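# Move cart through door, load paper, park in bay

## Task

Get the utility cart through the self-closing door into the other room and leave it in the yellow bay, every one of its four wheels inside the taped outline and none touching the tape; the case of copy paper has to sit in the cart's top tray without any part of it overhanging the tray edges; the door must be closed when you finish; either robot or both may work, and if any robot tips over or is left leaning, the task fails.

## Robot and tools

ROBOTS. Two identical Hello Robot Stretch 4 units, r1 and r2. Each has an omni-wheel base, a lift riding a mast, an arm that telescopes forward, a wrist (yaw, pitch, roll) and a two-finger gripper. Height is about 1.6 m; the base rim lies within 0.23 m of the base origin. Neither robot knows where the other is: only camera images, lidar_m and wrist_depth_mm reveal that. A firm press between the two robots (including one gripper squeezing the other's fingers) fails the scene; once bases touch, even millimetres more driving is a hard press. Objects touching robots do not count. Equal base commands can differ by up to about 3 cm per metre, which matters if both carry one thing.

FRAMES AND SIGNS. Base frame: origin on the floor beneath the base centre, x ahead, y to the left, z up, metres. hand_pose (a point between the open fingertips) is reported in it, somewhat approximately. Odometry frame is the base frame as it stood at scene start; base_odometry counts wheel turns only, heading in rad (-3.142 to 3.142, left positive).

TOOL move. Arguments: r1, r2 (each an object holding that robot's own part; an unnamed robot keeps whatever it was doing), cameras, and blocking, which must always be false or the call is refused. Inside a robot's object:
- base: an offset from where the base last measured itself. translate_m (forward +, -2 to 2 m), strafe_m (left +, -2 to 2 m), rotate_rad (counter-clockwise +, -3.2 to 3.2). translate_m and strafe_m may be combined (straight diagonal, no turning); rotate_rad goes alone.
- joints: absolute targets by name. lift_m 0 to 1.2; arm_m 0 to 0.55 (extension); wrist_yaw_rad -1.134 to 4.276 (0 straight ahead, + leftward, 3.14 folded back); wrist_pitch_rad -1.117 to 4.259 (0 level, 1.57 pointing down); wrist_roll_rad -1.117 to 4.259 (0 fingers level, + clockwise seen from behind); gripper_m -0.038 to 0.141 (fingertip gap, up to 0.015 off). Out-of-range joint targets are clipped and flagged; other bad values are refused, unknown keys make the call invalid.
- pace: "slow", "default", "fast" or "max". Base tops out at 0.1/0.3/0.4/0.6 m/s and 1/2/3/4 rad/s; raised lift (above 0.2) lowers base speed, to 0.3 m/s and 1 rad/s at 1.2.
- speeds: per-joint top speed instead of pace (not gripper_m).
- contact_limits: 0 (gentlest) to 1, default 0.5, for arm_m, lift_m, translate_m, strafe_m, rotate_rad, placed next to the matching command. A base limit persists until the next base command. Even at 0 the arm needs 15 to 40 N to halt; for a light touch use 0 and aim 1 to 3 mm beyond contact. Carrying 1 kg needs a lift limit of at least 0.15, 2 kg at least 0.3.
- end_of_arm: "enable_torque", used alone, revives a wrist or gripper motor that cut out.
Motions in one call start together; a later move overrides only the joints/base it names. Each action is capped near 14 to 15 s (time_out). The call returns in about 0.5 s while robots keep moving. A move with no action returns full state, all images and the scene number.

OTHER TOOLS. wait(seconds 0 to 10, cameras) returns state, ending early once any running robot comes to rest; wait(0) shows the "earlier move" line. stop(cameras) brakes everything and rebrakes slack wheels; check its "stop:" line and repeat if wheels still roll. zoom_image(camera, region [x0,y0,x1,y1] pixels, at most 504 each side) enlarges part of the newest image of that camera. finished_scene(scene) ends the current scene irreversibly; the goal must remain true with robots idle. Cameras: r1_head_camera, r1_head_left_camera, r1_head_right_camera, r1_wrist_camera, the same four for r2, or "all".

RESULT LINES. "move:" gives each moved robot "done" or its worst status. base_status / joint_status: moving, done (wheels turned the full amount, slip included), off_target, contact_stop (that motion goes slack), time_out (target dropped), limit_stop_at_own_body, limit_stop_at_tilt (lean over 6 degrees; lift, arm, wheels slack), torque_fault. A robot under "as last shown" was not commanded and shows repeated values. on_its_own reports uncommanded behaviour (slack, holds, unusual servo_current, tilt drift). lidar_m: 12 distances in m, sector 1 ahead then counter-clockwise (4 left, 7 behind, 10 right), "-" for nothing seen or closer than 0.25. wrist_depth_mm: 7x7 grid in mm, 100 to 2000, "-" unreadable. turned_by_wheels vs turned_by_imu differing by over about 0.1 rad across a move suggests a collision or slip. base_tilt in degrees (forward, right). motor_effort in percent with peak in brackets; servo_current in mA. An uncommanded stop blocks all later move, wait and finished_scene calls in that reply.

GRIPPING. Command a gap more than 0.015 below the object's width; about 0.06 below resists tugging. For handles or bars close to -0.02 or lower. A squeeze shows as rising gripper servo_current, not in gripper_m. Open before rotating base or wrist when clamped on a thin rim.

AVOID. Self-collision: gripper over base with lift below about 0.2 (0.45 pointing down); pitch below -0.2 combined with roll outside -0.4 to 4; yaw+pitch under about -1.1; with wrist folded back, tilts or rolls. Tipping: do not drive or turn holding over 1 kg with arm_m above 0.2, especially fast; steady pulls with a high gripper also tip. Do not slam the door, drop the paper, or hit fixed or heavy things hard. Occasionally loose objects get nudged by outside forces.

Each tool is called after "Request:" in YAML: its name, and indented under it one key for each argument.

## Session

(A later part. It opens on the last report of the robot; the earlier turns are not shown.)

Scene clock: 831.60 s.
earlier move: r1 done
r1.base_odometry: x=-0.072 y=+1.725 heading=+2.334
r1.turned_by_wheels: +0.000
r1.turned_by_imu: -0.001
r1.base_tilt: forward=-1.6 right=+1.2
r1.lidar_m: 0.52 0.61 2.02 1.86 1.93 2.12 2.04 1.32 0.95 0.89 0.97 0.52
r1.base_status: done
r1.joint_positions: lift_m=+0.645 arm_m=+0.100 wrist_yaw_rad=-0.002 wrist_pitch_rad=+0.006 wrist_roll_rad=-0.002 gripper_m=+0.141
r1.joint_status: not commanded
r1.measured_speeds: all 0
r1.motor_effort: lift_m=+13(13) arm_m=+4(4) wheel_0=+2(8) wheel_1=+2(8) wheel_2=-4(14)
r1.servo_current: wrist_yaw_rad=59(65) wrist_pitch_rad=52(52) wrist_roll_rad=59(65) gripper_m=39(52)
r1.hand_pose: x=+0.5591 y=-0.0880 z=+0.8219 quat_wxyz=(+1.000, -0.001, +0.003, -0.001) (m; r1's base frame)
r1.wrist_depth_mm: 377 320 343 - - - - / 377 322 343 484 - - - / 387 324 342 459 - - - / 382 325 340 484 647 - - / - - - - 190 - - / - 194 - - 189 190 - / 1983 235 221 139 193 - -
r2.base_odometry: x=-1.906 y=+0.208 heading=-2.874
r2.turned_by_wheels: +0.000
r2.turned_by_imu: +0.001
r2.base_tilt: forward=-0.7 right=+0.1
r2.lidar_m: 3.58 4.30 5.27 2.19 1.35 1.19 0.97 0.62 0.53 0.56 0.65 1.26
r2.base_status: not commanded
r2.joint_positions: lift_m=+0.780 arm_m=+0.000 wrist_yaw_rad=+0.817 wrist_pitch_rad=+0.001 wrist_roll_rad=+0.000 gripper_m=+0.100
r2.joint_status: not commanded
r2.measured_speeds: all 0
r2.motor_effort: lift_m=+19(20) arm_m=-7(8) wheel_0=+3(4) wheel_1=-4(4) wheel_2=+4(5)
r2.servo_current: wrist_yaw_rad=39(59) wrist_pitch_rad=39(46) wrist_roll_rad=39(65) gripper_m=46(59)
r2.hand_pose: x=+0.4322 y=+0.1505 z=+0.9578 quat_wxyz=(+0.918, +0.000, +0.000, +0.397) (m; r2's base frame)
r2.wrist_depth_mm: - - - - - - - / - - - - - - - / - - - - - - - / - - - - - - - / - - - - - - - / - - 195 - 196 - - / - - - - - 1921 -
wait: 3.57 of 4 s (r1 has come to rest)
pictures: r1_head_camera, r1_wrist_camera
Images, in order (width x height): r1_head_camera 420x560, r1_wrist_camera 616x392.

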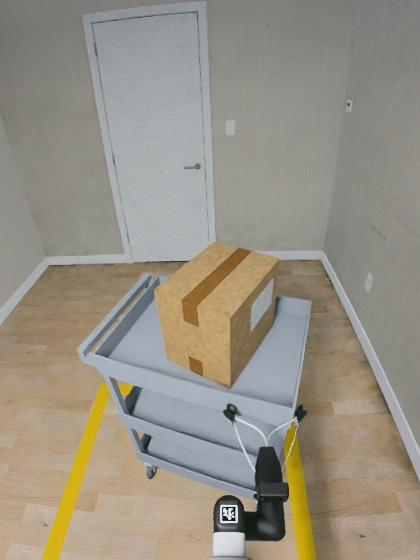

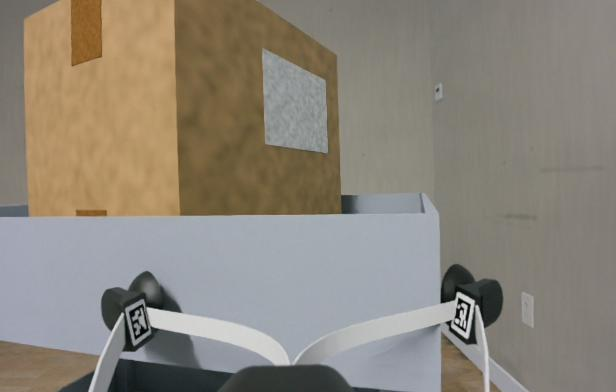

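Request:
move:
  blocking: false
  r1: {"base":{"translate_m":-0.12}}

Request:
wait:
  seconds: 1.5

Request:
move:
  blocking: false
  r1: {"base":{"strafe_m":0.26},"joints":{"lift_m":1.08,"gripper_m":0.1}}

Request:
wait:
  seconds: 2.5

Request:
move:
  blocking: false
  r1: {"base":{"translate_m":0.26},"joints":{"wrist_pitch_rad":1.57,"wrist_roll_rad":1.57,"arm_m":0.25}}

Request:
wait:
  seconds: 3
  cameras: ["r1_wrist_camera","r1_head_camera"]

Scene clock: 865.43 s.
move: r1 moving
r1.base_odometry: x=-0.050 y=+1.702 heading=+2.333
r1.turned_by_wheels: +0.000
r1.turned_by_imu: +0.000
r1.base_tilt: forward=-1.6 right=+1.3
r1.lidar_m: 0.54 0.64 2.00 1.86 1.95 2.08 2.01 1.31 0.94 0.89 0.95 0.55
r1.base_status: translate_m moving
r1.joint_positions: lift_m=+0.645 arm_m=+0.100 wrist_yaw_rad=-0.002 wrist_pitch_rad=+0.006 wrist_roll_rad=-0.002 gripper_m=+0.141
r1.joint_status: not commanded
r1.measured_speeds: translate_m=-0.121 strafe_m=+0.001 rotate_rad=+0.001 lift_m=+0.000 arm_m=+0.000 wrist_yaw_rad=+0.000 wrist_pitch_rad=+0.000 wrist_roll_rad=+0.000
r1.motor_effort: lift_m=+13(13) arm_m=+4(5) wheel_0=-7(8) wheel_1=-7(7) wheel_2=+8(8)
r1.servo_current: wrist_yaw_rad=46(65) wrist_pitch_rad=46(52) wrist_roll_rad=46(65) gripper_m=39(46)
r1.hand_pose: x=+0.5591 y=-0.0880 z=+0.8219 quat_wxyz=(+1.000, -0.001, +0.003, -0.001) (m; r1's base frame)
r1.wrist_depth_mm: 430 353 359 - - - - / 427 357 362 512 - - - / 430 359 359 508 - - - / 424 362 359 508 - - - / - - - - 215 - - / 293 198 - - 187 196 - / - 788 255 148 221 1618 -
r2: as last shown
r2.turned_by_imu: +0.000
r2.base_tilt: forward=-0.6 right=+0.1
r2.lidar_m: 3.55 4.32 5.29 2.19 1.37 1.17 1.01 0.63 0.52 0.53 0.65 1.29
r2.motor_effort: lift_m=+19(19) arm_m=-8(8) wheel_0=+3(4) wheel_1=-4(4) wheel_2=+5(5)
r2.servo_current: wrist_yaw_rad=46(52) wrist_pitch_rad=39(46) wrist_roll_rad=39(52) gripper_m=52(52)
r2.wrist_depth_mm: - - - - - - - / - - - - - - - / - - - - - - - / - - - - - - - / - - - - - - - / - - 195 - 195 - - / - - - - - 1921 -
pictures: none

Scene clock: 866.60 s.
earlier move: r1 done
r1.base_odometry: x=+0.011 y=+1.638 heading=+2.333
r1.turned_by_wheels: +0.000
r1.turned_by_imu: +0.000
r1.base_tilt: forward=-1.6 right=+1.2
r1.lidar_m: 0.63 0.74 2.03 1.85 1.94 1.99 1.91 1.33 0.93 0.89 0.95 0.79
r1.base_status: done
r1.joint_positions: lift_m=+0.645 arm_m=+0.100 wrist_yaw_rad=-0.002 wrist_pitch_rad=+0.006 wrist_roll_rad=-0.002 gripper_m=+0.141
r1.joint_status: not commanded
r1.measured_speeds: all 0
r1.motor_effort: lift_m=+13(13) arm_m=+4(5) wheel_0=-1(8) wheel_1=-2(7) wheel_2=+0(10)
r1.servo_current: wrist_yaw_rad=39(65) wrist_pitch_rad=39(52) wrist_roll_rad=52(65) gripper_m=46(52)
r1.hand_pose: x=+0.5591 y=-0.0880 z=+0.8219 quat_wxyz=(+1.000, -0.001, +0.003, -0.001) (m; r1's base frame)
r1.wrist_depth_mm: - - 455 - - - - / - 477 436 609 - - - / - 480 439 609 - - - / - 484 439 609 - - - / - - - - 424 - - / - 208 347 330 211 193 - / - 759 - 136 1808 1756 -
r2.base_odometry: x=-1.906 y=+0.208 heading=-2.874
r2.turned_by_wheels: +0.000
r2.turned_by_imu: +0.000
r2.base_tilt: forward=-0.7 right=+0.1
r2.lidar_m: 3.57 4.31 5.27 2.14 1.34 1.18 0.96 0.60 0.53 0.55 0.67 1.29
r2.base_status: not commanded
r2.joint_positions: lift_m=+0.780 arm_m=+0.000 wrist_yaw_rad=+0.817 wrist_pitch_rad=+0.001 wrist_roll_rad=+0.000 gripper_m=+0.100
r2.joint_status: not commanded
r2.measured_speeds: all 0
r2.motor_effort: lift_m=+19(19) arm_m=-7(8) wheel_0=+3(4) wheel_1=-4(4) wheel_2=+5(5)
r2.servo_current: wrist_yaw_rad=39(59) wrist_pitch_rad=39(46) wrist_roll_rad=52(52) gripper_m=46(59)
r2.hand_pose: x=+0.4322 y=+0.1505 z=+0.9578 quat_wxyz=(+0.918, +0.000, +0.000, +0.397) (m; r2's base frame)
r2.wrist_depth_mm: - - - - - - - / - - - - - - - / - - - - - - - / - - - - - - - / - - - - - - - / - - 195 - 195 - - / - - - - - 1983 -
wait: 1.17 of 1.5 s (r1 has come to rest)
pictures: none

Scene clock: 867.10 s.
move: r1 moving
r1.base_odometry: x=-0.015 y=+1.613 heading=+2.333
r1.turned_by_wheels: +0.000
r1.turned_by_imu: +0.000
r1.base_tilt: forward=-1.6 right=+1.3
r1.lidar_m: 0.64 0.78 1.98 1.83 1.93 1.99 1.91 1.38 0.99 0.93 0.99 0.66
r1.base_status: strafe_m moving
r1.joint_positions: lift_m=+0.683 arm_m=+0.100 wrist_yaw_rad=-0.002 wrist_pitch_rad=+0.006 wrist_roll_rad=-0.002 gripper_m=+0.130
r1.joint_status: lift_m moving; gripper_m moving
r1.measured_speeds: translate_m=+0.001 strafe_m=+0.141 rotate_rad=-0.003 lift_m=+0.146 arm_m=+0.000 wrist_yaw_rad=+0.000 wrist_pitch_rad=+0.000 wrist_roll_rad=+0.000
r1.motor_effort: lift_m=+23(26) arm_m=+4(4) wheel_0=-12(12) wheel_1=+9(10) wheel_2=+0(1)
r1.servo_current: wrist_yaw_rad=52(59) wrist_pitch_rad=46(52) wrist_roll_rad=52(59) gripper_m=85(85)
r1.hand_pose: x=+0.5591 y=-0.0880 z=+0.8590 quat_wxyz=(+1.000, -0.001, +0.003, -0.001) (m; r1's base frame)
r1.wrist_depth_mm: - - - - - - - / - 517 442 585 - - - / - 500 442 554 - - - / - 508 442 544 - - - / - - 442 549 - - - / - 202 175 - 193 200 - / - 891 - 147 317 1756 -
r2: as last shown
r2.lidar_m: 3.55 4.33 5.28 2.15 1.36 1.19 0.98 0.60 0.53 0.55 0.69 1.24
r2.motor_effort: lift_m=+19(19) arm_m=-7(8) wheel_0=+4(4) wheel_1=-4(4) wheel_2=+5(5)
r2.servo_current: wrist_yaw_rad=39(52) wrist_pitch_rad=39(46) wrist_roll_rad=52(52) gripper_m=52(52)
r2.wrist_depth_mm: - - - - - - - / - - - - - - - / - - - - - - - / - - - - - - - / - - - - - - - / - - 195 - 195 - - / - - - - - 1921 -
pictures: none

Scene clock: 869.33 s.
earlier move: r1 done
r1.base_odometry: x=-0.177 y=+1.458 heading=+2.333
r1.turned_by_wheels: +0.000
r1.turned_by_imu: +0.001
r1.base_tilt: forward=-1.6 right=+1.3
r1.lidar_m: 0.71 2.23 1.73 1.61 1.70 1.99 1.93 1.66 1.23 1.15 1.22 0.70
r1.base_status: done
r1.joint_positions: lift_m=+1.080 arm_m=+0.100 wrist_yaw_rad=-0.002 wrist_pitch_rad=+0.006 wrist_roll_rad=-0.002 gripper_m=+0.100
r1.joint_status: all done
r1.measured_speeds: all 0
r1.motor_effort: lift_m=+24(28) arm_m=+4(4) wheel_0=-1(12) wheel_1=-1(11) wheel_2=+0(2)
r1.servo_current: wrist_yaw_rad=46(72) wrist_pitch_rad=39(52) wrist_roll_rad=46(65) gripper_m=46(104)
r1.hand_pose: x=+0.5591 y=-0.0880 z=+1.2560 quat_wxyz=(+1.000, -0.001, +0.003, -0.001) (m; r1's base frame)
r1.wrist_depth_mm: - - - - - - - / - - - - - - - / - - - - - - - / - - - - - - - / - - - - - - - / - - 213 - 198 - - / - - - 145 517 504 -
r2.base_odometry: x=-1.906 y=+0.208 heading=-2.874
r2.turned_by_wheels: +0.000
r2.turned_by_imu: +0.000
r2.base_tilt: forward=-0.7 right=+0.1
r2.lidar_m: 3.56 4.31 5.27 2.15 1.34 1.20 1.01 0.59 0.53 0.53 0.68 1.28
r2.base_status: not commanded
r2.joint_positions: lift_m=+0.780 arm_m=+0.000 wrist_yaw_rad=+0.817 wrist_pitch_rad=+0.001 wrist_roll_rad=+0.000 gripper_m=+0.100
r2.joint_status: not commanded
r2.measured_speeds: all 0
r2.motor_effort: lift_m=+19(20) arm_m=-7(8) wheel_0=+3(4) wheel_1=-4(5) wheel_2=+5(5)
r2.servo_current: wrist_yaw_rad=39(65) wrist_pitch_rad=39(46) wrist_roll_rad=59(65) gripper_m=52(59)
r2.hand_pose: x=+0.4322 y=+0.1505 z=+0.9578 quat_wxyz=(+0.918, +0.000, +0.000, +0.397) (m; r2's base frame)
r2.wrist_depth_mm: - - - - - - - / - - - - - - - / - - - - - - - / - - - - - - - / - - - - - - - / - - 196 - 195 - - / - - - - - 1921 -
wait: 2.23 of 2.5 s (r1 has come to rest)
pictures: none

Scene clock: 869.83 s.
move: r1 moving
r1.base_odometry: x=-0.199 y=+1.481 heading=+2.333
r1.turned_by_wheels: +0.000
r1.turned_by_imu: +0.000
r1.base_tilt: forward=-1.6 right=+1.3
r1.lidar_m: 0.69 2.28 1.75 1.60 1.66 2.04 1.95 1.69 1.22 1.14 1.23 0.68
r1.base_status: translate_m moving
r1.joint_positions: lift_m=+1.080 arm_m=+0.151 wrist_yaw_rad=-0.002 wrist_pitch_rad=+0.583 wrist_roll_rad=+0.582 gripper_m=+0.100
r1.joint_status: arm_m moving; wrist_pitch_rad moving; wrist_roll_rad moving
r1.measured_speeds: translate_m=+0.122 strafe_m=+0.001 rotate_rad=+0.000 lift_m=+0.000 arm_m=+0.195 wrist_yaw_rad=+0.000 wrist_pitch_rad=+1.818 wrist_roll_rad=+1.820
r1.motor_effort: lift_m=+24(24) arm_m=+3(7) wheel_0=+3(9) wheel_1=+5(7) wheel_2=-10(10)
r1.servo_current: wrist_yaw_rad=52(72) wrist_pitch_rad=72(78) wrist_roll_rad=111(111) gripper_m=46(46)
r1.hand_pose: x=+0.5623 y=-0.0879 z=+1.0990 quat_wxyz=(+0.917, +0.275, +0.275, -0.083) (m; r1's base frame)
r1.wrist_depth_mm: - - - - - - - / - - - 585 492 1618 - / - - - 452 418 676 591 / - - - 480 459 627 554 / - - 820 544 521 539 521 / - - 196 615 198 - - / - 1863 549 140 - - -
r2: as last shown
r2.base_tilt: forward=-0.6 right=+0.1
r2.lidar_m: 3.57 4.30 5.26 2.18 1.38 1.18 0.97 0.61 0.51 0.54 0.66 1.28
r2.motor_effort: lift_m=+19(19) arm_m=-7(8) wheel_0=+3(4) wheel_1=-4(4) wheel_2=+5(5)
r2.servo_current: wrist_yaw_rad=39(52) wrist_pitch_rad=39(46) wrist_roll_rad=39(59) gripper_m=52(59)
r2.wrist_depth_mm: - - - - - - - / - - - - - - - / - - - - - - - / - - - - - - - / - - - - - - - / - - 195 - 196 - - / - - - - - 1921 -
pictures: none

Scene clock: 871.67 s.
earlier move: r1 done
r1.base_odometry: x=-0.357 y=+1.646 heading=+2.334
r1.turned_by_wheels: +0.000
r1.turned_by_imu: +0.000
r1.base_tilt: forward=-1.6 right=+1.3
r1.lidar_m: 0.46 0.61 1.75 1.64 1.65 2.25 2.17 1.68 1.23 1.15 0.55 0.46
r1.base_status: done
r1.joint_positions: lift_m=+1.080 arm_m=+0.250 wrist_yaw_rad=-0.002 wrist_pitch_rad=+1.567 wrist_roll_rad=+1.568 gripper_m=+0.100
r1.joint_status: all done
r1.measured_speeds: all 0
r1.motor_effort: lift_m=+24(24) arm_m=+4(8) wheel_0=+2(9) wheel_1=+1(7) wheel_2=+2(10)
r1.servo_current: wrist_yaw_rad=52(72) wrist_pitch_rad=39(78) wrist_roll_rad=39(111) gripper_m=39(52)
r1.hand_pose: x=+0.4216 y=-0.0874 z=+0.9694 quat_wxyz=(+0.501, +0.501, +0.499, -0.499) (m; r1's base frame)
r1.wrist_depth_mm: 164 216 399 397 1182 1182 1182 / 178 243 397 1182 1205 1160 1205 / 200 282 397 1182 1182 1182 1205 / 231 338 397 1160 1182 976 1182 / 259 397 399 1182 991 960 1160 / 397 397 211 1182 198 976 1182 / 397 399 407 145 1160 1182 1182
r2.base_odometry: x=-1.906 y=+0.208 heading=-2.874
r2.turned_by_wheels: +0.000
r2.turned_by_imu: +0.000
r2.base_tilt: forward=-0.7 right=+0.0
r2.lidar_m: 3.57 4.32 5.24 2.18 1.34 1.20 1.00 0.59 0.54 0.53 0.67 1.29
r2.base_status: not commanded
r2.joint_positions: lift_m=+0.780 arm_m=+0.000 wrist_yaw_rad=+0.817 wrist_pitch_rad=+0.001 wrist_roll_rad=+0.000 gripper_m=+0.100
r2.joint_status: not commanded
r2.measured_speeds: all 0
r2.motor_effort: lift_m=+19(19) arm_m=-7(8) wheel_0=+4(4) wheel_1=-4(4) wheel_2=+5(5)
r2.servo_current: wrist_yaw_rad=39(65) wrist_pitch_rad=39(46) wrist_roll_rad=46(59) gripper_m=52(59)
r2.hand_pose: x=+0.4322 y=+0.1505 z=+0.9578 quat_wxyz=(+0.918, +0.000, +0.000, +0.397) (m; r2's base frame)
r2.wrist_depth_mm: - - - - - - - / - - - - - - - / - - - - - - - / - - - - - - - / - - - - - - - / - - 195 - 194 - - / - - - - - 1983 -
wait: 1.83 of 3 s (r1 has come to rest)
pictures: r1_head_camera, r1_wrist_camera
Images, in order (width x height): r1_head_camera 420x560, r1_wrist_camera 616x392.

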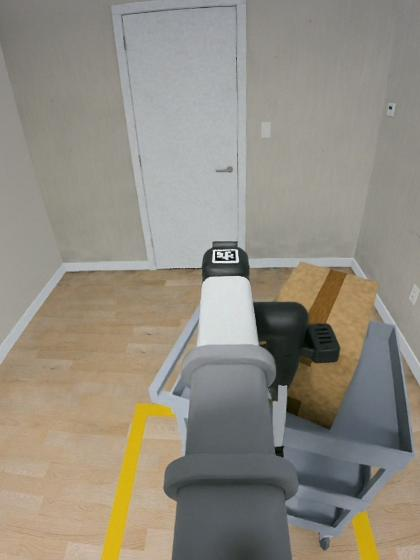

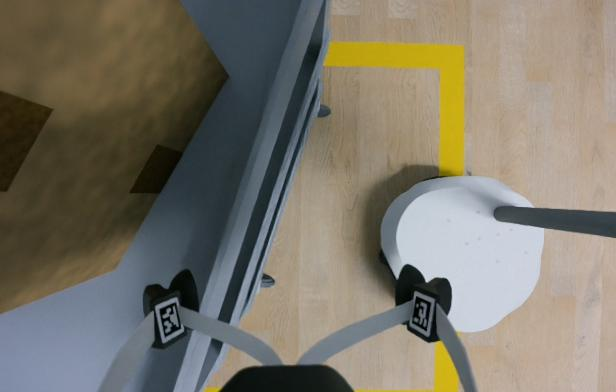

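Request:
move:
  blocking: false
  r1: {"base":{"translate_m":0.086},"joints":{"wrist_yaw_rad":-0.32,"gripper_m":0.085,"lift_m":1.0},"pace":"slow"}

Request:
wait:
  seconds: 2
  cameras: ["r1_wrist_camera"]

Scene clock: 884.67 s.
move: r1 moving
r1.base_odometry: x=-0.365 y=+1.655 heading=+2.334
r1.turned_by_wheels: +0.000
r1.turned_by_imu: +0.000
r1.base_tilt: forward=-1.6 right=+1.3
r1.lidar_m: 0.46 0.58 1.74 1.63 1.66 2.29 2.20 1.67 1.23 1.16 0.54 0.44
r1.base_status: translate_m moving
r1.joint_positions: lift_m=+1.055 arm_m=+0.250 wrist_yaw_rad=-0.291 wrist_pitch_rad=+1.568 wrist_roll_rad=+1.568 gripper_m=+0.092
r1.joint_status: lift_m moving; wrist_yaw_rad moving; gripper_m moving
r1.measured_speeds: translate_m=+0.049 strafe_m=+0.000 rotate_rad=+0.002 lift_m=-0.097 arm_m=+0.000 wrist_yaw_rad=-0.516 wrist_pitch_rad=+0.000 wrist_roll_rad=+0.000
r1.motor_effort: lift_m=+11(22) arm_m=+4(4) wheel_0=+6(6) wheel_1=+5(6) wheel_2=-5(7)
r1.servo_current: wrist_yaw_rad=65(91) wrist_pitch_rad=46(46) wrist_roll_rad=52(72) gripper_m=59(65)
r1.hand_pose: x=+0.3967 y=-0.0840 z=+0.9450 quat_wxyz=(+0.424, +0.567, +0.422, -0.566) (m; r1's base frame)
r1.wrist_depth_mm: 202 377 379 1182 1160 1160 1182 / 216 315 375 1182 1138 1160 1160 / 231 338 375 1138 1160 1160 1160 / 245 359 375 1160 960 960 1160 / 258 377 377 1160 1008 960 1160 / 277 375 198 1182 196 1182 1182 / 297 377 377 144 1160 1182 1160
r2: as last shown
r2.lidar_m: 3.58 4.30 5.27 2.21 1.34 1.20 0.98 0.60 0.53 0.53 0.65 1.27
r2.motor_effort: lift_m=+19(19) arm_m=-7(8) wheel_0=+3(4) wheel_1=-4(5) wheel_2=+5(5)
r2.servo_current: wrist_yaw_rad=46(59) wrist_pitch_rad=46(46) wrist_roll_rad=46(59) gripper_m=52(59)
r2.wrist_depth_mm: - - - - - - - / - - - - - - - / - - - - - - - / - - - - - - - / - - - - - - - / - - 195 - 195 - - / - - - - - 1921 -
pictures: none

Scene clock: 886.30 s.
earlier move: r1 done
r1.base_odometry: x=-0.416 y=+1.708 heading=+2.334
r1.turned_by_wheels: +0.000
r1.turned_by_imu: +0.000
r1.base_tilt: forward=-1.6 right=+1.3
r1.lidar_m: 0.38 0.46 1.70 1.63 1.67 2.33 2.24 1.71 1.22 1.16 0.44 0.38
r1.base_status: done
r1.joint_positions: lift_m=+1.000 arm_m=+0.250 wrist_yaw_rad=-0.317 wrist_pitch_rad=+1.568 wrist_roll_rad=+1.568 gripper_m=+0.085
r1.joint_status: all done
r1.measured_speeds: all 0
r1.motor_effort: lift_m=+12(22) arm_m=+4(4) wheel_0=+4(7) wheel_1=+2(6) wheel_2=-3(7)
r1.servo_current: wrist_yaw_rad=39(91) wrist_pitch_rad=39(52) wrist_roll_rad=46(72) gripper_m=46(65)
r1.hand_pose: x=+0.3943 y=-0.0833 z=+0.8903 quat_wxyz=(+0.416, +0.573, +0.415, -0.572) (m; r1's base frame)
r1.wrist_depth_mm: 144 206 319 1118 1118 1098 1098 / 150 214 319 1118 1098 1098 1098 / 160 224 317 1078 1098 878 1118 / 164 242 319 1098 904 891 1098 / 172 254 319 1098 1138 891 1098 / 169 243 216 1118 198 1078 1118 / 182 225 317 144 1098 146 1118
r2.base_odometry: x=-1.906 y=+0.208 heading=-2.874
r2.turned_by_wheels: +0.000
r2.turned_by_imu: +0.000
r2.base_tilt: forward=-0.7 right=+0.1
r2.lidar_m: 3.56 4.29 5.27 2.17 1.35 1.19 1.00 0.61 0.53 0.53 0.67 1.29
r2.base_status: not commanded
r2.joint_positions: lift_m=+0.780 arm_m=+0.000 wrist_yaw_rad=+0.817 wrist_pitch_rad=+0.001 wrist_roll_rad=+0.000 gripper_m=+0.100
r2.joint_status: not commanded
r2.measured_speeds: all 0
r2.motor_effort: lift_m=+19(19) arm_m=-7(8) wheel_0=+4(4) wheel_1=-4(5) wheel_2=+4(5)
r2.servo_current: wrist_yaw_rad=52(59) wrist_pitch_rad=39(46) wrist_roll_rad=46(65) gripper_m=52(59)
r2.hand_pose: x=+0.4322 y=+0.1505 z=+0.9578 quat_wxyz=(+0.918, +0.000, +0.000, +0.397) (m; r2's base frame)
r2.wrist_depth_mm: - - - - - - - / - - - - - - - / - - - - - - - / - - - - - - - / - - - - - - - / - - 195 - 195 - - / - - - - - 1921 -
wait: 1.63 of 2 s (r1 has come to rest)
pictures: r1_wrist_camera
Images, in order (width x height): r1_wrist_camera 616x392.

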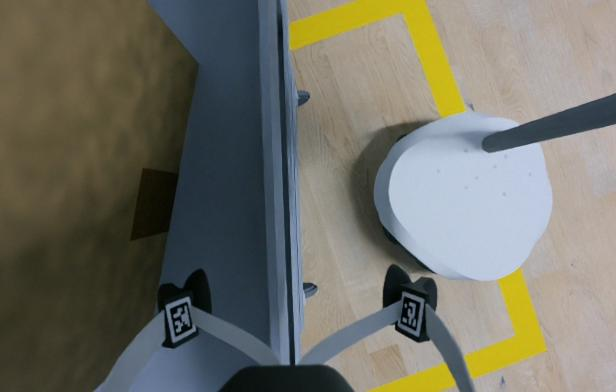

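Request:
move:
  blocking: false
  r1: {"base":{"translate_m":0.015},"joints":{"gripper_m":0.055,"lift_m":0.912},"pace":"slow","contact_limits":{"lift_m":0.3}}

Request:
wait:
  seconds: 2.5

Request:
move:
  blocking: false
  r1: {"joints":{"gripper_m":-0.038}}

Request:
wait:
  seconds: 1.6

Request:
move:
  blocking: false
  r1: {"base":{"translate_m":-0.22,"strafe_m":0.08},"pace":"slow"}

Request:
wait:
  seconds: 4
  cameras: ["r1_wrist_camera","r1_head_camera"]

Scene clock: 894.23 s.
move: r1 moving
r1.base_odometry: x=-0.424 y=+1.717 heading=+2.334
r1.turned_by_wheels: +0.000
r1.turned_by_imu: +0.000
r1.base_tilt: forward=-1.6 right=+1.3
r1.lidar_m: 0.37 0.44 1.70 1.67 1.68 2.34 2.27 1.68 1.22 1.15 0.44 0.36
r1.base_status: translate_m moving
r1.joint_positions: lift_m=+0.975 arm_m=+0.250 wrist_yaw_rad=-0.317 wrist_pitch_rad=+1.568 wrist_roll_rad=+1.568 gripper_m=+0.076
r1.joint_status: lift_m moving; gripper_m moving
r1.measured_speeds: translate_m=+0.029 strafe_m=+0.000 rotate_rad=-0.001 lift_m=-0.098 arm_m=+0.000 wrist_yaw_rad=+0.000 wrist_pitch_rad=+0.000 wrist_roll_rad=+0.000
r1.motor_effort: lift_m=+11(12) arm_m=+4(4) wheel_0=+2(7) wheel_1=+3(6) wheel_2=-1(7)
r1.servo_current: wrist_yaw_rad=46(65) wrist_pitch_rad=46(46) wrist_roll_rad=46(72) gripper_m=72(72)
r1.contact_limits: lift_m 0.3
r1.hand_pose: x=+0.3943 y=-0.0833 z=+0.8650 quat_wxyz=(+0.416, +0.573, +0.415, -0.572) (m; r1's base frame)
r1.wrist_depth_mm: 140 186 296 1098 1078 1098 1078 / 140 193 296 1098 1098 1078 1118 / 148 213 294 1078 1078 866 866 / 144 222 296 1078 878 866 1098 / 157 235 296 1098 1078 866 1078 / 157 225 211 1078 189 1078 1078 / 167 207 296 143 1098 - 1078
r2: as last shown
r2.lidar_m: 3.56 4.37 5.27 2.16 1.36 1.18 1.02 0.61 0.55 0.53 0.67 1.27
r2.motor_effort: lift_m=+19(19) arm_m=-7(8) wheel_0=+4(4) wheel_1=-4(4) wheel_2=+5(5)
r2.servo_current: wrist_yaw_rad=52(59) wrist_pitch_rad=39(46) wrist_roll_rad=39(52) gripper_m=52(52)
r2.wrist_depth_mm: - - - - - - - / - - - - - - - / - - - - - - - / - - - - - - - / - - - - - - - / - - 195 - 195 - - / - - - - - 1983 -
pictures: none

Scene clock: 895.33 s.
earlier move: r1 done
r1.base_odometry: x=-0.426 y=+1.719 heading=+2.334
r1.turned_by_wheels: +0.000
r1.turned_by_imu: +0.000
r1.base_tilt: forward=-1.6 right=+1.3
r1.lidar_m: 0.38 0.47 1.71 1.66 1.66 2.33 2.29 1.69 1.20 1.16 0.41 0.37
r1.base_status: done
r1.joint_positions: lift_m=+0.913 arm_m=+0.250 wrist_yaw_rad=-0.317 wrist_pitch_rad=+1.568 wrist_roll_rad=+1.568 gripper_m=+0.055
r1.joint_status: all done
r1.measured_speeds: all 0
r1.motor_effort: lift_m=+4(14) arm_m=+4(4) wheel_0=+2(7) wheel_1=+3(6) wheel_2=-2(7)
r1.servo_current: wrist_yaw_rad=46(85) wrist_pitch_rad=46(46) wrist_roll_rad=59(72) gripper_m=39(78)
r1.contact_limits: lift_m 0.3
r1.hand_pose: x=+0.3943 y=-0.0833 z=+0.8030 quat_wxyz=(+0.416, +0.573, +0.415, -0.572) (m; r1's base frame)
r1.wrist_depth_mm: 119 171 235 236 991 1008 1008 / 124 177 235 234 1025 1025 1025 / 127 184 236 235 1008 809 798 / 132 193 236 - 891 809 798 / 135 207 236 235 1025 798 809 / 145 204 227 235 189 1008 1025 / 145 186 235 143 1025 1008 1008
r2.base_odometry: x=-1.906 y=+0.208 heading=-2.874
r2.turned_by_wheels: +0.000
r2.turned_by_imu: +0.000
r2.base_tilt: forward=-0.6 right=+0.1
r2.lidar_m: 3.58 4.32 5.27 2.18 1.37 1.20 1.00 0.62 0.53 0.54 0.65 1.26
r2.base_status: not commanded
r2.joint_positions: lift_m=+0.780 arm_m=+0.000 wrist_yaw_rad=+0.817 wrist_pitch_rad=+0.001 wrist_roll_rad=+0.000 gripper_m=+0.100
r2.joint_status: not commanded
r2.measured_speeds: all 0
r2.motor_effort: lift_m=+19(19) arm_m=-7(8) wheel_0=+3(4) wheel_1=-4(4) wheel_2=+5(5)
r2.servo_current: wrist_yaw_rad=39(59) wrist_pitch_rad=46(46) wrist_roll_rad=46(59) gripper_m=59(59)
r2.hand_pose: x=+0.4322 y=+0.1505 z=+0.9578 quat_wxyz=(+0.918, +0.000, +0.000, +0.397) (m; r2's base frame)
r2.wrist_depth_mm: - - - - - - - / - - - - - - - / - - - - - - - / - - - - - - - / - - - - - - - / - - 195 - 195 - - / - - - - - 1921 -
wait: 1.10 of 2.5 s (r1 has come to rest)
pictures: none

Scene clock: 895.83 s.
move: r1 moving
r1.base_odometry: x=-0.426 y=+1.719 heading=+2.334
r1.turned_by_wheels: +0.000
r1.turned_by_imu: +0.000
r1.base_tilt: forward=-1.6 right=+1.3
r1.lidar_m: 0.40 0.48 1.70 1.66 1.65 2.34 2.27 1.69 1.23 1.15 0.41 0.37
r1.base_status: not commanded
r1.joint_positions: lift_m=+0.913 arm_m=+0.250 wrist_yaw_rad=-0.317 wrist_pitch_rad=+1.565 wrist_roll_rad=+1.568 gripper_m=+0.036
r1.joint_status: gripper_m moving
r1.measured_speeds: translate_m=+0.000 strafe_m=+0.000 rotate_rad=+0.000 lift_m=+0.000 arm_m=+0.000 wrist_yaw_rad=+0.000 wrist_pitch_rad=-0.020 wrist_roll_rad=+0.000
r1.motor_effort: lift_m=+5(5) arm_m=+3(4) wheel_0=+2(3) wheel_1=+3(4) wheel_2=-2(2)
r1.servo_current: wrist_yaw_rad=65(65) wrist_pitch_rad=52(52) wrist_roll_rad=52(59) gripper_m=130(130)
r1.contact_limits: lift_m 0.3
r1.hand_pose: x=+0.3953 y=-0.0836 z=+0.8029 quat_wxyz=(+0.417, +0.573, +0.414, -0.571) (m; r1's base frame)
r1.wrist_depth_mm: 116 166 236 236 1025 1008 1025 / 121 168 236 236 1008 1025 1025 / 123 179 236 235 1025 798 809 / 130 191 236 236 904 809 809 / 137 202 236 236 1025 798 798 / 142 201 233 236 190 1025 1025 / 143 178 235 159 1008 1008 -
r2: as last shown
r2.base_tilt: forward=-0.7 right=+0.1
r2.lidar_m: 3.59 4.29 5.25 2.19 1.36 1.20 0.99 0.58 0.54 0.54 0.64 1.26
r2.motor_effort: lift_m=+19(19) arm_m=-7(8) wheel_0=+4(4) wheel_1=-4(4) wheel_2=+5(5)
r2.servo_current: wrist_yaw_rad=46(59) wrist_pitch_rad=39(39) wrist_roll_rad=46(59) gripper_m=46(52)
r2.wrist_depth_mm: - - - - - - - / - - - - - - - / - - - - - - - / - - - - - - - / - - - - - - - / - - 195 - 195 - - / - - - - - 1983 -
pictures: none

Scene clock: 896.97 s.
earlier move: r1 done
r1.base_odometry: x=-0.426 y=+1.719 heading=+2.334
r1.turned_by_wheels: +0.000
r1.turned_by_imu: +0.000
r1.base_tilt: forward=-1.6 right=+1.3
r1.lidar_m: 0.37 0.42 1.72 1.66 1.67 2.33 2.28 1.69 1.20 1.16 0.42 0.37
r1.base_status: not commanded
r1.joint_positions: lift_m=+0.912 arm_m=+0.250 wrist_yaw_rad=-0.317 wrist_pitch_rad=+1.568 wrist_roll_rad=+1.568 gripper_m=-0.037
r1.joint_status: all done
r1.measured_speeds: all 0
r1.motor_effort: lift_m=+13(13) arm_m=-3(4) wheel_0=+1(3) wheel_1=+3(4) wheel_2=-2(2)
r1.servo_current: wrist_yaw_rad=52(72) wrist_pitch_rad=33(52) wrist_roll_rad=72(72) gripper_m=78(150)
r1.contact_limits: lift_m 0.3
r1.hand_pose: x=+0.3944 y=-0.0833 z=+0.8023 quat_wxyz=(+0.416, +0.573, +0.415, -0.572) (m; r1's base frame)
r1.wrist_depth_mm: 124 178 229 1008 991 1025 1008 / 130 186 229 1025 1008 1025 1025 / 136 193 230 1008 1042 798 809 / 140 206 229 1025 831 809 831 / 149 221 229 229 1042 809 1042 / 148 229 188 196 181 1008 1008 / 161 152 229 180 178 - 1025
r2.base_odometry: x=-1.906 y=+0.208 heading=-2.874
r2.turned_by_wheels: +0.000
r2.turned_by_imu: +0.000
r2.base_tilt: forward=-0.7 right=+0.1
r2.lidar_m: 3.59 4.31 5.27 2.18 1.38 1.19 0.98 0.61 0.54 0.55 0.65 1.24
r2.base_status: not commanded
r2.joint_positions: lift_m=+0.780 arm_m=+0.000 wrist_yaw_rad=+0.817 wrist_pitch_rad=+0.001 wrist_roll_rad=+0.000 gripper_m=+0.100
r2.joint_status: not commanded
r2.measured_speeds: all 0
r2.motor_effort: lift_m=+19(19) arm_m=-8(8) wheel_0=+4(4) wheel_1=-4(4) wheel_2=+5(5)
r2.servo_current: wrist_yaw_rad=39(59) wrist_pitch_rad=39(46) wrist_roll_rad=52(65) gripper_m=52(52)
r2.hand_pose: x=+0.4322 y=+0.1505 z=+0.9578 quat_wxyz=(+0.918, +0.000, +0.000, +0.397) (m; r2's base frame)
r2.wrist_depth_mm: - - - - - - - / - - - - - - - / - - - - - - - / - - - - - - - / - - - - - - - / - - 195 - 195 - - / - - - - - 1921 -
wait: 1.13 of 1.6 s (r1 has come to rest)
pictures: none

Scene clock: 897.47 s.
move: r1 moving
r1.base_odometry: x=-0.421 y=+1.707 heading=+2.334
r1.turned_by_wheels: +0.000
r1.turned_by_imu: +0.000
r1.base_tilt: forward=-1.5 right=+1.3
r1.lidar_m: 0.40 0.49 1.69 1.64 1.64 2.32 2.25 1.70 1.22 1.16 0.42 0.37
r1.base_status: translate_m moving; strafe_m moving
r1.joint_positions: lift_m=+0.912 arm_m=+0.250 wrist_yaw_rad=-0.317 wrist_pitch_rad=+1.565 wrist_roll_rad=+1.568 gripper_m=-0.037
r1.joint_status: not commanded
r1.measured_speeds: translate_m=-0.048 strafe_m=+0.017 rotate_rad=-0.002 lift_m=+0.000 arm_m=+0.000 wrist_yaw_rad=+0.000 wrist_pitch_rad=-0.028 wrist_roll_rad=+0.000
r1.motor_effort: lift_m=+14(14) arm_m=-4(4) wheel_0=-9(9) wheel_1=-2(4) wheel_2=+8(8)
r1.servo_current: wrist_yaw_rad=46(65) wrist_pitch_rad=46(46) wrist_roll_rad=52(59) gripper_m=78(91)
r1.contact_limits: lift_m 0.3
r1.hand_pose: x=+0.3952 y=-0.0836 z=+0.8022 quat_wxyz=(+0.417, +0.573, +0.414, -0.571) (m; r1's base frame)
r1.wrist_depth_mm: 137 181 231 - 1008 1008 1008 / 139 195 230 1025 1025 976 1025 / 147 206 230 1008 1025 809 809 / 143 219 230 1008 866 798 820 / 157 228 230 1025 1008 798 820 / 158 230 203 189 1008 1008 1008 / 163 151 230 181 171 - 1025
r2: as last shown
r2.base_tilt: forward=-0.7 right=+0.0
r2.lidar_m: 3.56 4.28 5.27 2.18 1.36 1.20 1.01 0.60 0.51 0.54 0.66 1.28
r2.motor_effort: lift_m=+19(19) arm_m=-7(8) wheel_0=+3(4) wheel_1=-4(4) wheel_2=+4(5)
r2.servo_current: wrist_yaw_rad=46(52) wrist_pitch_rad=39(46) wrist_roll_rad=59(59) gripper_m=52(52)
r2.wrist_depth_mm: - - - - - - - / - - - - - - - / - - - - - - - / - - - - - - - / - - - - - - - / - - 195 - 195 - - / - - - - - 1983 -
pictures: none

Scene clock: 900.53 s.
earlier move: r1 done
r1.base_odometry: x=-0.332 y=+1.505 heading=+2.335
r1.turned_by_wheels: +0.001
r1.turned_by_imu: +0.001
r1.base_tilt: forward=-1.6 right=+1.3
r1.lidar_m: 0.37 0.45 1.67 1.53 1.60 2.15 2.06 1.81 1.31 1.24 0.48 0.38
r1.base_status: done
r1.joint_positions: lift_m=+0.912 arm_m=+0.250 wrist_yaw_rad=-0.317 wrist_pitch_rad=+1.559 wrist_roll_rad=+1.568 gripper_m=-0.037
r1.joint_status: not commanded
r1.measured_speeds: all 0
r1.motor_effort: lift_m=+15(15) arm_m=-3(4) wheel_0=-1(14) wheel_1=-1(8) wheel_2=+9(11)
r1.servo_current: wrist_yaw_rad=39(72) wrist_pitch_rad=65(78) wrist_roll_rad=26(72) gripper_m=65(91)
r1.contact_limits: lift_m 0.3
r1.hand_pose: x=+0.3968 y=-0.0841 z=+0.8021 quat_wxyz=(+0.419, +0.575, +0.412, -0.570) (m; r1's base frame)
r1.wrist_depth_mm: 144 202 230 1008 1025 991 1008 / 141 197 231 1008 1008 1025 1025 / 153 210 230 991 1025 798 798 / 145 220 230 1025 891 788 788 / 157 226 231 1042 1025 809 798 / 154 231 205 185 1025 1008 1008 / 164 156 229 182 158 1008 991
r2.base_odometry: x=-1.906 y=+0.208 heading=-2.874
r2.turned_by_wheels: +0.000
r2.turned_by_imu: +0.000
r2.base_tilt: forward=-0.7 right=+0.1
r2.lidar_m: 3.57 4.30 5.28 2.18 1.37 1.20 0.99 0.60 0.52 0.53 0.67 1.26
r2.base_status: not commanded
r2.joint_positions: lift_m=+0.780 arm_m=+0.000 wrist_yaw_rad=+0.817 wrist_pitch_rad=+0.001 wrist_roll_rad=+0.000 gripper_m=+0.100
r2.joint_status: not commanded
r2.measured_speeds: all 0
r2.motor_effort: lift_m=+19(19) arm_m=-7(8) wheel_0=+3(4) wheel_1=-4(5) wheel_2=+4(5)
r2.servo_current: wrist_yaw_rad=52(65) wrist_pitch_rad=46(46) wrist_roll_rad=39(65) gripper_m=52(59)
r2.hand_pose: x=+0.4322 y=+0.1505 z=+0.9578 quat_wxyz=(+0.918, +0.000, +0.000, +0.397) (m; r2's base frame)
r2.wrist_depth_mm: - - - - - - - / - - - - - - - / - - - - - - - / - - - - - - - / - - - - - - - / - - 195 - 195 - - / - - - - - 1983 -
wait: 3.07 of 4 s (r1 has come to rest)
pictures: r1_head_camera, r1_wrist_camera
Images, in order (width x height): r1_head_camera 420x560, r1_wrist_camera 616x392.

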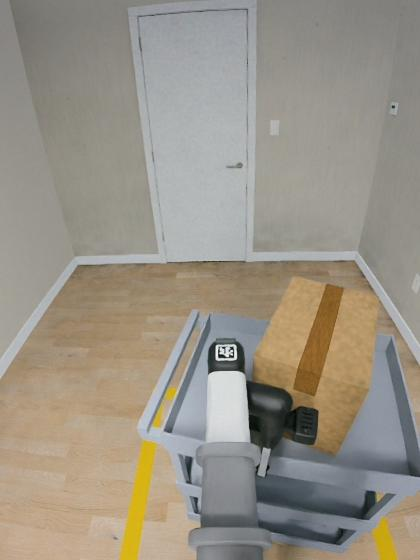

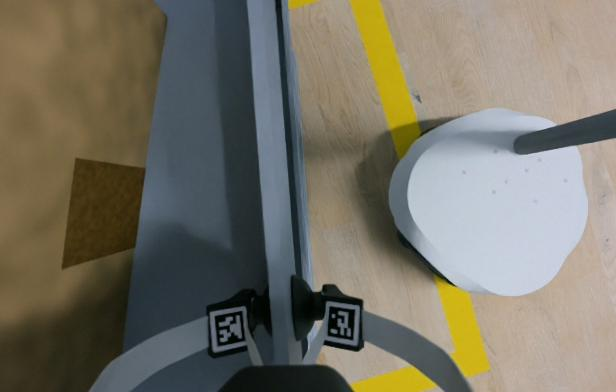

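Request:
move:
  blocking: false
  r1: {"joints":{"gripper_m":0.05}}

Request:
wait:
  seconds: 1.2

Request:
move:
  blocking: false
  r1: {"joints":{"lift_m":1.08}}

Request:
wait:
  seconds: 1.5

Request:
move:
  blocking: false
  r1: {"base":{"translate_m":-0.45}}

Request:
wait:
  seconds: 4
  cameras: ["r1_head_camera","r1_head_left_camera","r1_wrist_camera"]

Scene clock: 919.70 s.
move: r1 moving
r1.base_odometry: x=-0.332 y=+1.505 heading=+2.334
r1.turned_by_wheels: +0.000
r1.turned_by_imu: +0.000
r1.base_tilt: forward=-1.6 right=+1.3
r1.lidar_m: 0.40 0.45 1.67 1.54 1.58 2.13 2.06 1.80 1.29 1.23 0.46 0.40
r1.base_status: not commanded
r1.joint_positions: lift_m=+0.912 arm_m=+0.250 wrist_yaw_rad=-0.317 wrist_pitch_rad=+1.559 wrist_roll_rad=+1.568 gripper_m=-0.012
r1.joint_status: gripper_m moving
r1.measured_speeds: translate_m=+0.000 strafe_m=+0.000 rotate_rad=-0.001 lift_m=+0.000 arm_m=+0.000 wrist_yaw_rad=+0.000 wrist_pitch_rad=+0.000 wrist_roll_rad=+0.000
r1.motor_effort: lift_m=+15(15) arm_m=-3(4) wheel_0=-1(1) wheel_1=-1(1) wheel_2=+8(9)
r1.servo_current: wrist_yaw_rad=33(52) wrist_pitch_rad=65(65) wrist_roll_rad=46(72) gripper_m=65(65)
r1.contact_limits: lift_m 0.3
r1.hand_pose: x=+0.3968 y=-0.0841 z=+0.8021 quat_wxyz=(+0.419, +0.575, +0.412, -0.570) (m; r1's base frame)
r1.wrist_depth_mm: 143 200 233 1025 1025 1008 991 / 142 199 232 1008 1008 1008 1008 / 152 211 232 1025 1008 798 788 / 143 216 232 1025 891 809 809 / 154 224 233 1025 1008 809 798 / 152 232 191 187 1025 1008 991 / 163 195 232 150 153 1008 991
r2: as last shown
r2.base_tilt: forward=-0.6 right=+0.0
r2.lidar_m: 3.59 4.31 5.25 2.20 1.36 1.18 1.02 0.62 0.53 0.54 0.68 1.28
r2.motor_effort: lift_m=+19(19) arm_m=-8(8) wheel_0=+4(4) wheel_1=-4(4) wheel_2=+4(5)
r2.servo_current: wrist_yaw_rad=46(52) wrist_pitch_rad=39(52) wrist_roll_rad=33(65) gripper_m=46(59)
pictures: none

Scene clock: 920.77 s.
earlier move: r1 done
r1.base_odometry: x=-0.332 y=+1.505 heading=+2.334
r1.turned_by_wheels: +0.000
r1.turned_by_imu: +0.000
r1.base_tilt: forward=-1.6 right=+1.3
r1.lidar_m: 0.40 0.45 1.65 1.53 1.60 2.15 2.05 1.79 1.29 1.24 0.46 0.40
r1.base_status: not commanded
r1.joint_positions: lift_m=+0.912 arm_m=+0.250 wrist_yaw_rad=-0.317 wrist_pitch_rad=+1.568 wrist_roll_rad=+1.568 gripper_m=+0.050
r1.joint_status: all done
r1.measured_speeds: all 0
r1.motor_effort: lift_m=+15(15) arm_m=-3(4) wheel_0=-1(1) wheel_1=-2(2) wheel_2=+6(9)
r1.servo_current: wrist_yaw_rad=72(72) wrist_pitch_rad=39(65) wrist_roll_rad=46(72) gripper_m=39(104)
r1.contact_limits: lift_m 0.3
r1.hand_pose: x=+0.3943 y=-0.0833 z=+0.8021 quat_wxyz=(+0.416, +0.573, +0.415, -0.572) (m; r1's base frame)
r1.wrist_depth_mm: 147 212 231 1042 1025 1025 1025 / 148 218 232 1008 1042 1025 1025 / 159 228 233 1008 1008 809 809 / 160 233 233 1008 820 809 820 / 160 232 233 1025 1008 798 1025 / 163 232 191 1025 190 1025 1025 / 166 212 234 145 1008 1025 1025
r2.base_odometry: x=-1.906 y=+0.208 heading=-2.874
r2.turned_by_wheels: +0.000
r2.turned_by_imu: +0.000
r2.base_tilt: forward=-0.7 right=+0.1
r2.lidar_m: 3.54 4.31 5.25 2.18 1.35 1.19 0.98 0.60 0.53 0.53 0.67 1.29
r2.base_status: not commanded
r2.joint_positions: lift_m=+0.780 arm_m=+0.000 wrist_yaw_rad=+0.817 wrist_pitch_rad=+0.001 wrist_roll_rad=+0.000 gripper_m=+0.100
r2.joint_status: not commanded
r2.measured_speeds: all 0
r2.motor_effort: lift_m=+19(19) arm_m=-8(8) wheel_0=+4(4) wheel_1=-4(4) wheel_2=+5(5)
r2.servo_current: wrist_yaw_rad=52(65) wrist_pitch_rad=39(52) wrist_roll_rad=46(65) gripper_m=52(59)
r2.hand_pose: x=+0.4322 y=+0.1505 z=+0.9578 quat_wxyz=(+0.918, +0.000, +0.000, +0.397) (m; r2's base frame)
r2.wrist_depth_mm: - - - - - - - / - - - - - - - / - - - - - - - / - - - - - - - / - - - - - - - / - - 195 - 196 - - / - - - - - 1983 -
wait: 1.07 of 1.2 s (r1 has come to rest)
pictures: none

Scene clock: 921.27 s.
move: r1 moving
r1.base_odometry: x=-0.332 y=+1.505 heading=+2.334
r1.turned_by_wheels: +0.000
r1.turned_by_imu: +0.000
r1.base_tilt: forward=-1.6 right=+1.3
r1.lidar_m: 0.39 0.44 1.67 1.52 1.61 2.15 2.06 1.80 1.31 1.25 0.44 0.38
r1.base_status: not commanded
r1.joint_positions: lift_m=+0.950 arm_m=+0.250 wrist_yaw_rad=-0.318 wrist_pitch_rad=+1.570 wrist_roll_rad=+1.568 gripper_m=+0.050
r1.joint_status: lift_m moving
r1.measured_speeds: translate_m=+0.000 strafe_m=+0.000 rotate_rad=+0.000 lift_m=+0.146 arm_m=+0.000 wrist_yaw_rad=+0.000 wrist_pitch_rad=+0.000 wrist_roll_rad=+0.000
r1.motor_effort: lift_m=+24(27) arm_m=-2(4) wheel_0=-1(1) wheel_1=-1(2) wheel_2=+4(6)
r1.servo_current: wrist_yaw_rad=26(59) wrist_pitch_rad=39(46) wrist_roll_rad=39(59) gripper_m=46(46)
r1.hand_pose: x=+0.3939 y=-0.0831 z=+0.8394 quat_wxyz=(+0.416, +0.572, +0.415, -0.572) (m; r1's base frame)
r1.wrist_depth_mm: 152 227 262 1060 1060 1042 1078 / 160 232 262 1060 1060 1078 1060 / 166 240 260 1042 946 854 854 / 168 248 262 1042 842 831 1042 / 172 256 260 1060 946 842 1042 / 168 260 195 1042 190 1078 1078 / 179 216 263 143 1060 1060 1060
r2: as last shown
r2.base_tilt: forward=-0.7 right=+0.0
r2.lidar_m: 3.56 4.29 5.25 2.12 1.35 1.21 1.01 0.59 0.53 0.53 0.67 1.29
r2.motor_effort: lift_m=+19(19) arm_m=-7(8) wheel_0=+3(4) wheel_1=-4(4) wheel_2=+5(5)
r2.servo_current: wrist_yaw_rad=46(59) wrist_pitch_rad=33(46) wrist_roll_rad=26(59) gripper_m=59(59)
r2.wrist_depth_mm: - - - - - - - / - - - - - - - / - - - - - - - / - - - - - - - / - - - - - - - / - - 196 - 195 - - / - - - - - 1983 -
pictures: none

Scene clock: 922.53 s.
earlier move: r1 done
r1.base_odometry: x=-0.332 y=+1.505 heading=+2.334
r1.turned_by_wheels: +0.000
r1.turned_by_imu: +0.000
r1.base_tilt: forward=-1.6 right=+1.3
r1.lidar_m: 0.39 0.44 1.67 1.53 1.58 2.14 2.07 1.79 1.32 1.25 0.48 0.39
r1.base_status: not commanded
r1.joint_positions: lift_m=+1.080 arm_m=+0.250 wrist_yaw_rad=-0.318 wrist_pitch_rad=+1.570 wrist_roll_rad=+1.568 gripper_m=+0.050
r1.joint_status: all done
r1.measured_speeds: all 0
r1.motor_effort: lift_m=+24(28) arm_m=+4(4) wheel_0=+0(1) wheel_1=-1(2) wheel_2=+4(6)
r1.servo_current: wrist_yaw_rad=26(65) wrist_pitch_rad=39(46) wrist_roll_rad=52(59) gripper_m=39(52)
r1.hand_pose: x=+0.3939 y=-0.0831 z=+0.9694 quat_wxyz=(+0.416, +0.572, +0.415, -0.572) (m; r1's base frame)
r1.wrist_depth_mm: 151 226 394 1205 1182 1182 1205 / 160 231 397 1182 1205 1205 1182 / 165 242 397 1160 1008 991 1182 / 163 252 394 1138 976 991 1182 / 172 258 394 1182 991 976 1205 / 168 264 195 1182 190 1205 1205 / 179 218 394 143 1182 1205 1205
r2.base_odometry: x=-1.906 y=+0.208 heading=-2.874
r2.turned_by_wheels: +0.000
r2.turned_by_imu: +0.000
r2.base_tilt: forward=-0.7 right=+0.1
r2.lidar_m: 3.55 4.32 5.26 2.18 1.34 1.20 1.00 0.61 0.51 0.54 0.65 1.25
r2.base_status: not commanded
r2.joint_positions: lift_m=+0.780 arm_m=+0.000 wrist_yaw_rad=+0.817 wrist_pitch_rad=+0.001 wrist_roll_rad=+0.000 gripper_m=+0.100
r2.joint_status: not commanded
r2.measured_speeds: all 0
r2.motor_effort: lift_m=+19(19) arm_m=-7(8) wheel_0=+4(4) wheel_1=-4(4) wheel_2=+4(5)
r2.servo_current: wrist_yaw_rad=59(65) wrist_pitch_rad=39(52) wrist_roll_rad=39(59) gripper_m=52(59)
r2.hand_pose: x=+0.4322 y=+0.1505 z=+0.9578 quat_wxyz=(+0.918, +0.000, +0.000, +0.397) (m; r2's base frame)
r2.wrist_depth_mm: - - - - - - - / - - - - - - - / - - - - - - - / - - - - - - - / - - - - - - - / - - 195 - 195 - - / - - - - - 1921 -
wait: 1.27 of 1.5 s (r1 has come to rest)
pictures: none

Scene clock: 923.03 s.
move: r1 moving
r1.base_odometry: x=-0.310 y=+1.482 heading=+2.334
r1.turned_by_wheels: +0.000
r1.turned_by_imu: +0.000
r1.base_tilt: forward=-1.6 right=+1.3
r1.lidar_m: 0.41 0.46 1.65 1.54 1.60 2.11 2.02 1.80 1.33 1.24 0.51 0.43
r1.base_status: translate_m moving
r1.joint_positions: lift_m=+1.080 arm_m=+0.250 wrist_yaw_rad=-0.318 wrist_pitch_rad=+1.570 wrist_roll_rad=+1.568 gripper_m=+0.050
r1.joint_status: not commanded
r1.measured_speeds: translate_m=-0.122 strafe_m=-0.001 rotate_rad=-0.002 lift_m=+0.000 arm_m=+0.000 wrist_yaw_rad=+0.000 wrist_pitch_rad=+0.000 wrist_roll_rad=+0.000
r1.motor_effort: lift_m=+24(24) arm_m=+4(4) wheel_0=-7(9) wheel_1=-7(7) wheel_2=+8(9)
r1.servo_current: wrist_yaw_rad=39(59) wrist_pitch_rad=33(39) wrist_roll_rad=39(59) gripper_m=39(46)
r1.hand_pose: x=+0.3939 y=-0.0831 z=+0.9694 quat_wxyz=(+0.416, +0.572, +0.415, -0.572) (m; r1's base frame)
r1.wrist_depth_mm: 180 397 397 1182 1182 1182 1205 / 194 278 392 1182 1160 1182 1205 / 198 290 394 1182 1060 991 1205 / 206 303 394 1160 976 976 1182 / 211 314 397 1182 1008 946 1182 / 213 325 194 1205 191 1182 1182 / 218 267 399 143 1182 1205 1205
r2: as last shown
r2.lidar_m: 3.58 4.30 5.26 2.20 1.35 1.19 0.99 0.61 0.53 0.54 0.65 1.29
r2.motor_effort: lift_m=+19(19) arm_m=-8(8) wheel_0=+4(4) wheel_1=-4(4) wheel_2=+4(5)
r2.servo_current: wrist_yaw_rad=46(59) wrist_pitch_rad=33(46) wrist_roll_rad=46(59) gripper_m=52(52)
r2.wrist_depth_mm: - - - - - - - / - - - - - - - / - - - - - - - / - - - - - - - / - - - - - - - / - - 196 - 195 - - / - - - - - 1983 -
pictures: none

Scene clock: 925.53 s.
earlier move: r1 done
r1.base_odometry: x=-0.021 y=+1.180 heading=+2.334
r1.turned_by_wheels: +0.000
r1.turned_by_imu: -0.001
r1.base_tilt: forward=-1.6 right=+1.3
r1.lidar_m: 0.82 2.17 1.66 1.52 1.59 1.68 1.61 1.71 1.28 1.23 1.29 0.82
r1.base_status: done
r1.joint_positions: lift_m=+1.080 arm_m=+0.250 wrist_yaw_rad=-0.318 wrist_pitch_rad=+1.570 wrist_roll_rad=+1.568 gripper_m=+0.050
r1.joint_status: not commanded
r1.measured_speeds: all 0
r1.motor_effort: lift_m=+24(24) arm_m=+4(4) wheel_0=-3(9) wheel_1=-1(8) wheel_2=-1(10)
r1.servo_current: wrist_yaw_rad=52(72) wrist_pitch_rad=39(52) wrist_roll_rad=46(65) gripper_m=46(46)
r1.hand_pose: x=+0.3939 y=-0.0831 z=+0.9694 quat_wxyz=(+0.416, +0.572, +0.415, -0.572) (m; r1's base frame)
r1.wrist_depth_mm: 1205 1182 1182 1205 1205 1182 1182 / 1182 1182 1160 1160 1182 1160 1182 / 1042 1182 1182 1182 1160 976 1182 / - 1205 1182 1205 976 976 1229 / - 1205 1160 1182 1025 976 1229 / - 1160 194 1182 191 1182 1205 / - 149 1182 154 1205 1205 1182
r2.base_odometry: x=-1.906 y=+0.208 heading=-2.874
r2.turned_by_wheels: +0.000
r2.turned_by_imu: +0.000
r2.base_tilt: forward=-0.7 right=+0.0
r2.lidar_m: 3.54 4.28 5.26 2.15 1.36 1.20 0.99 0.61 0.52 0.54 0.66 1.29
r2.base_status: not commanded
r2.joint_positions: lift_m=+0.780 arm_m=+0.000 wrist_yaw_rad=+0.817 wrist_pitch_rad=+0.001 wrist_roll_rad=+0.000 gripper_m=+0.100
r2.joint_status: not commanded
r2.measured_speeds: all 0
r2.motor_effort: lift_m=+19(19) arm_m=-7(8) wheel_0=+4(4) wheel_1=-4(4) wheel_2=+4(5)
r2.servo_current: wrist_yaw_rad=39(59) wrist_pitch_rad=39(46) wrist_roll_rad=52(59) gripper_m=59(59)
r2.hand_pose: x=+0.4322 y=+0.1505 z=+0.9578 quat_wxyz=(+0.918, +0.000, +0.000, +0.397) (m; r2's base frame)
r2.wrist_depth_mm: - - - - - - - / - - - - - - - / - - - - - - - / - - - - - - - / - - - - - - - / - - 195 - 195 - - / - - - - - 1983 -
wait: 2.50 of 4 s (r1 has come to rest)
pictures: r1_head_camera, r1_head_left_camera, r1_wrist_camera
Images, in order (width x height): r1_head_camera 420x560, r1_head_left_camera 420x672, r1_wrist_camera 616x392.

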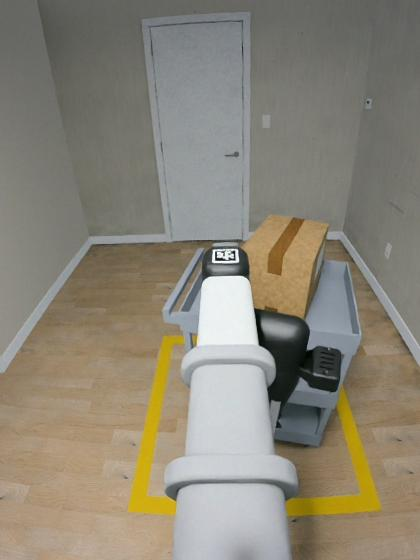

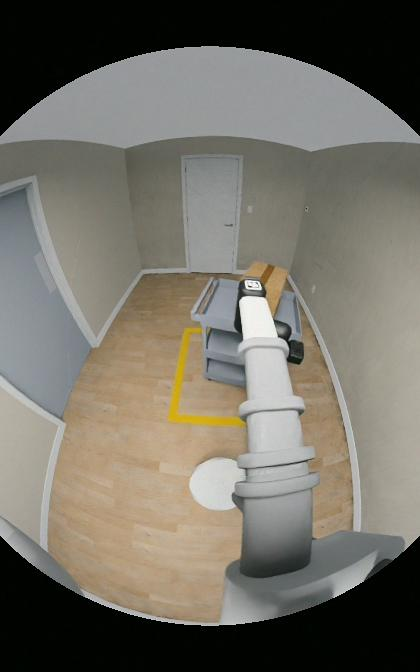

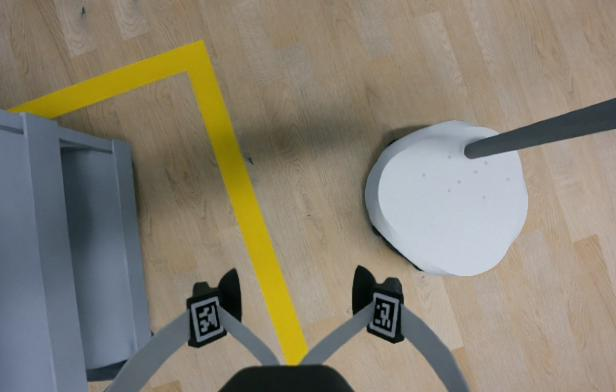

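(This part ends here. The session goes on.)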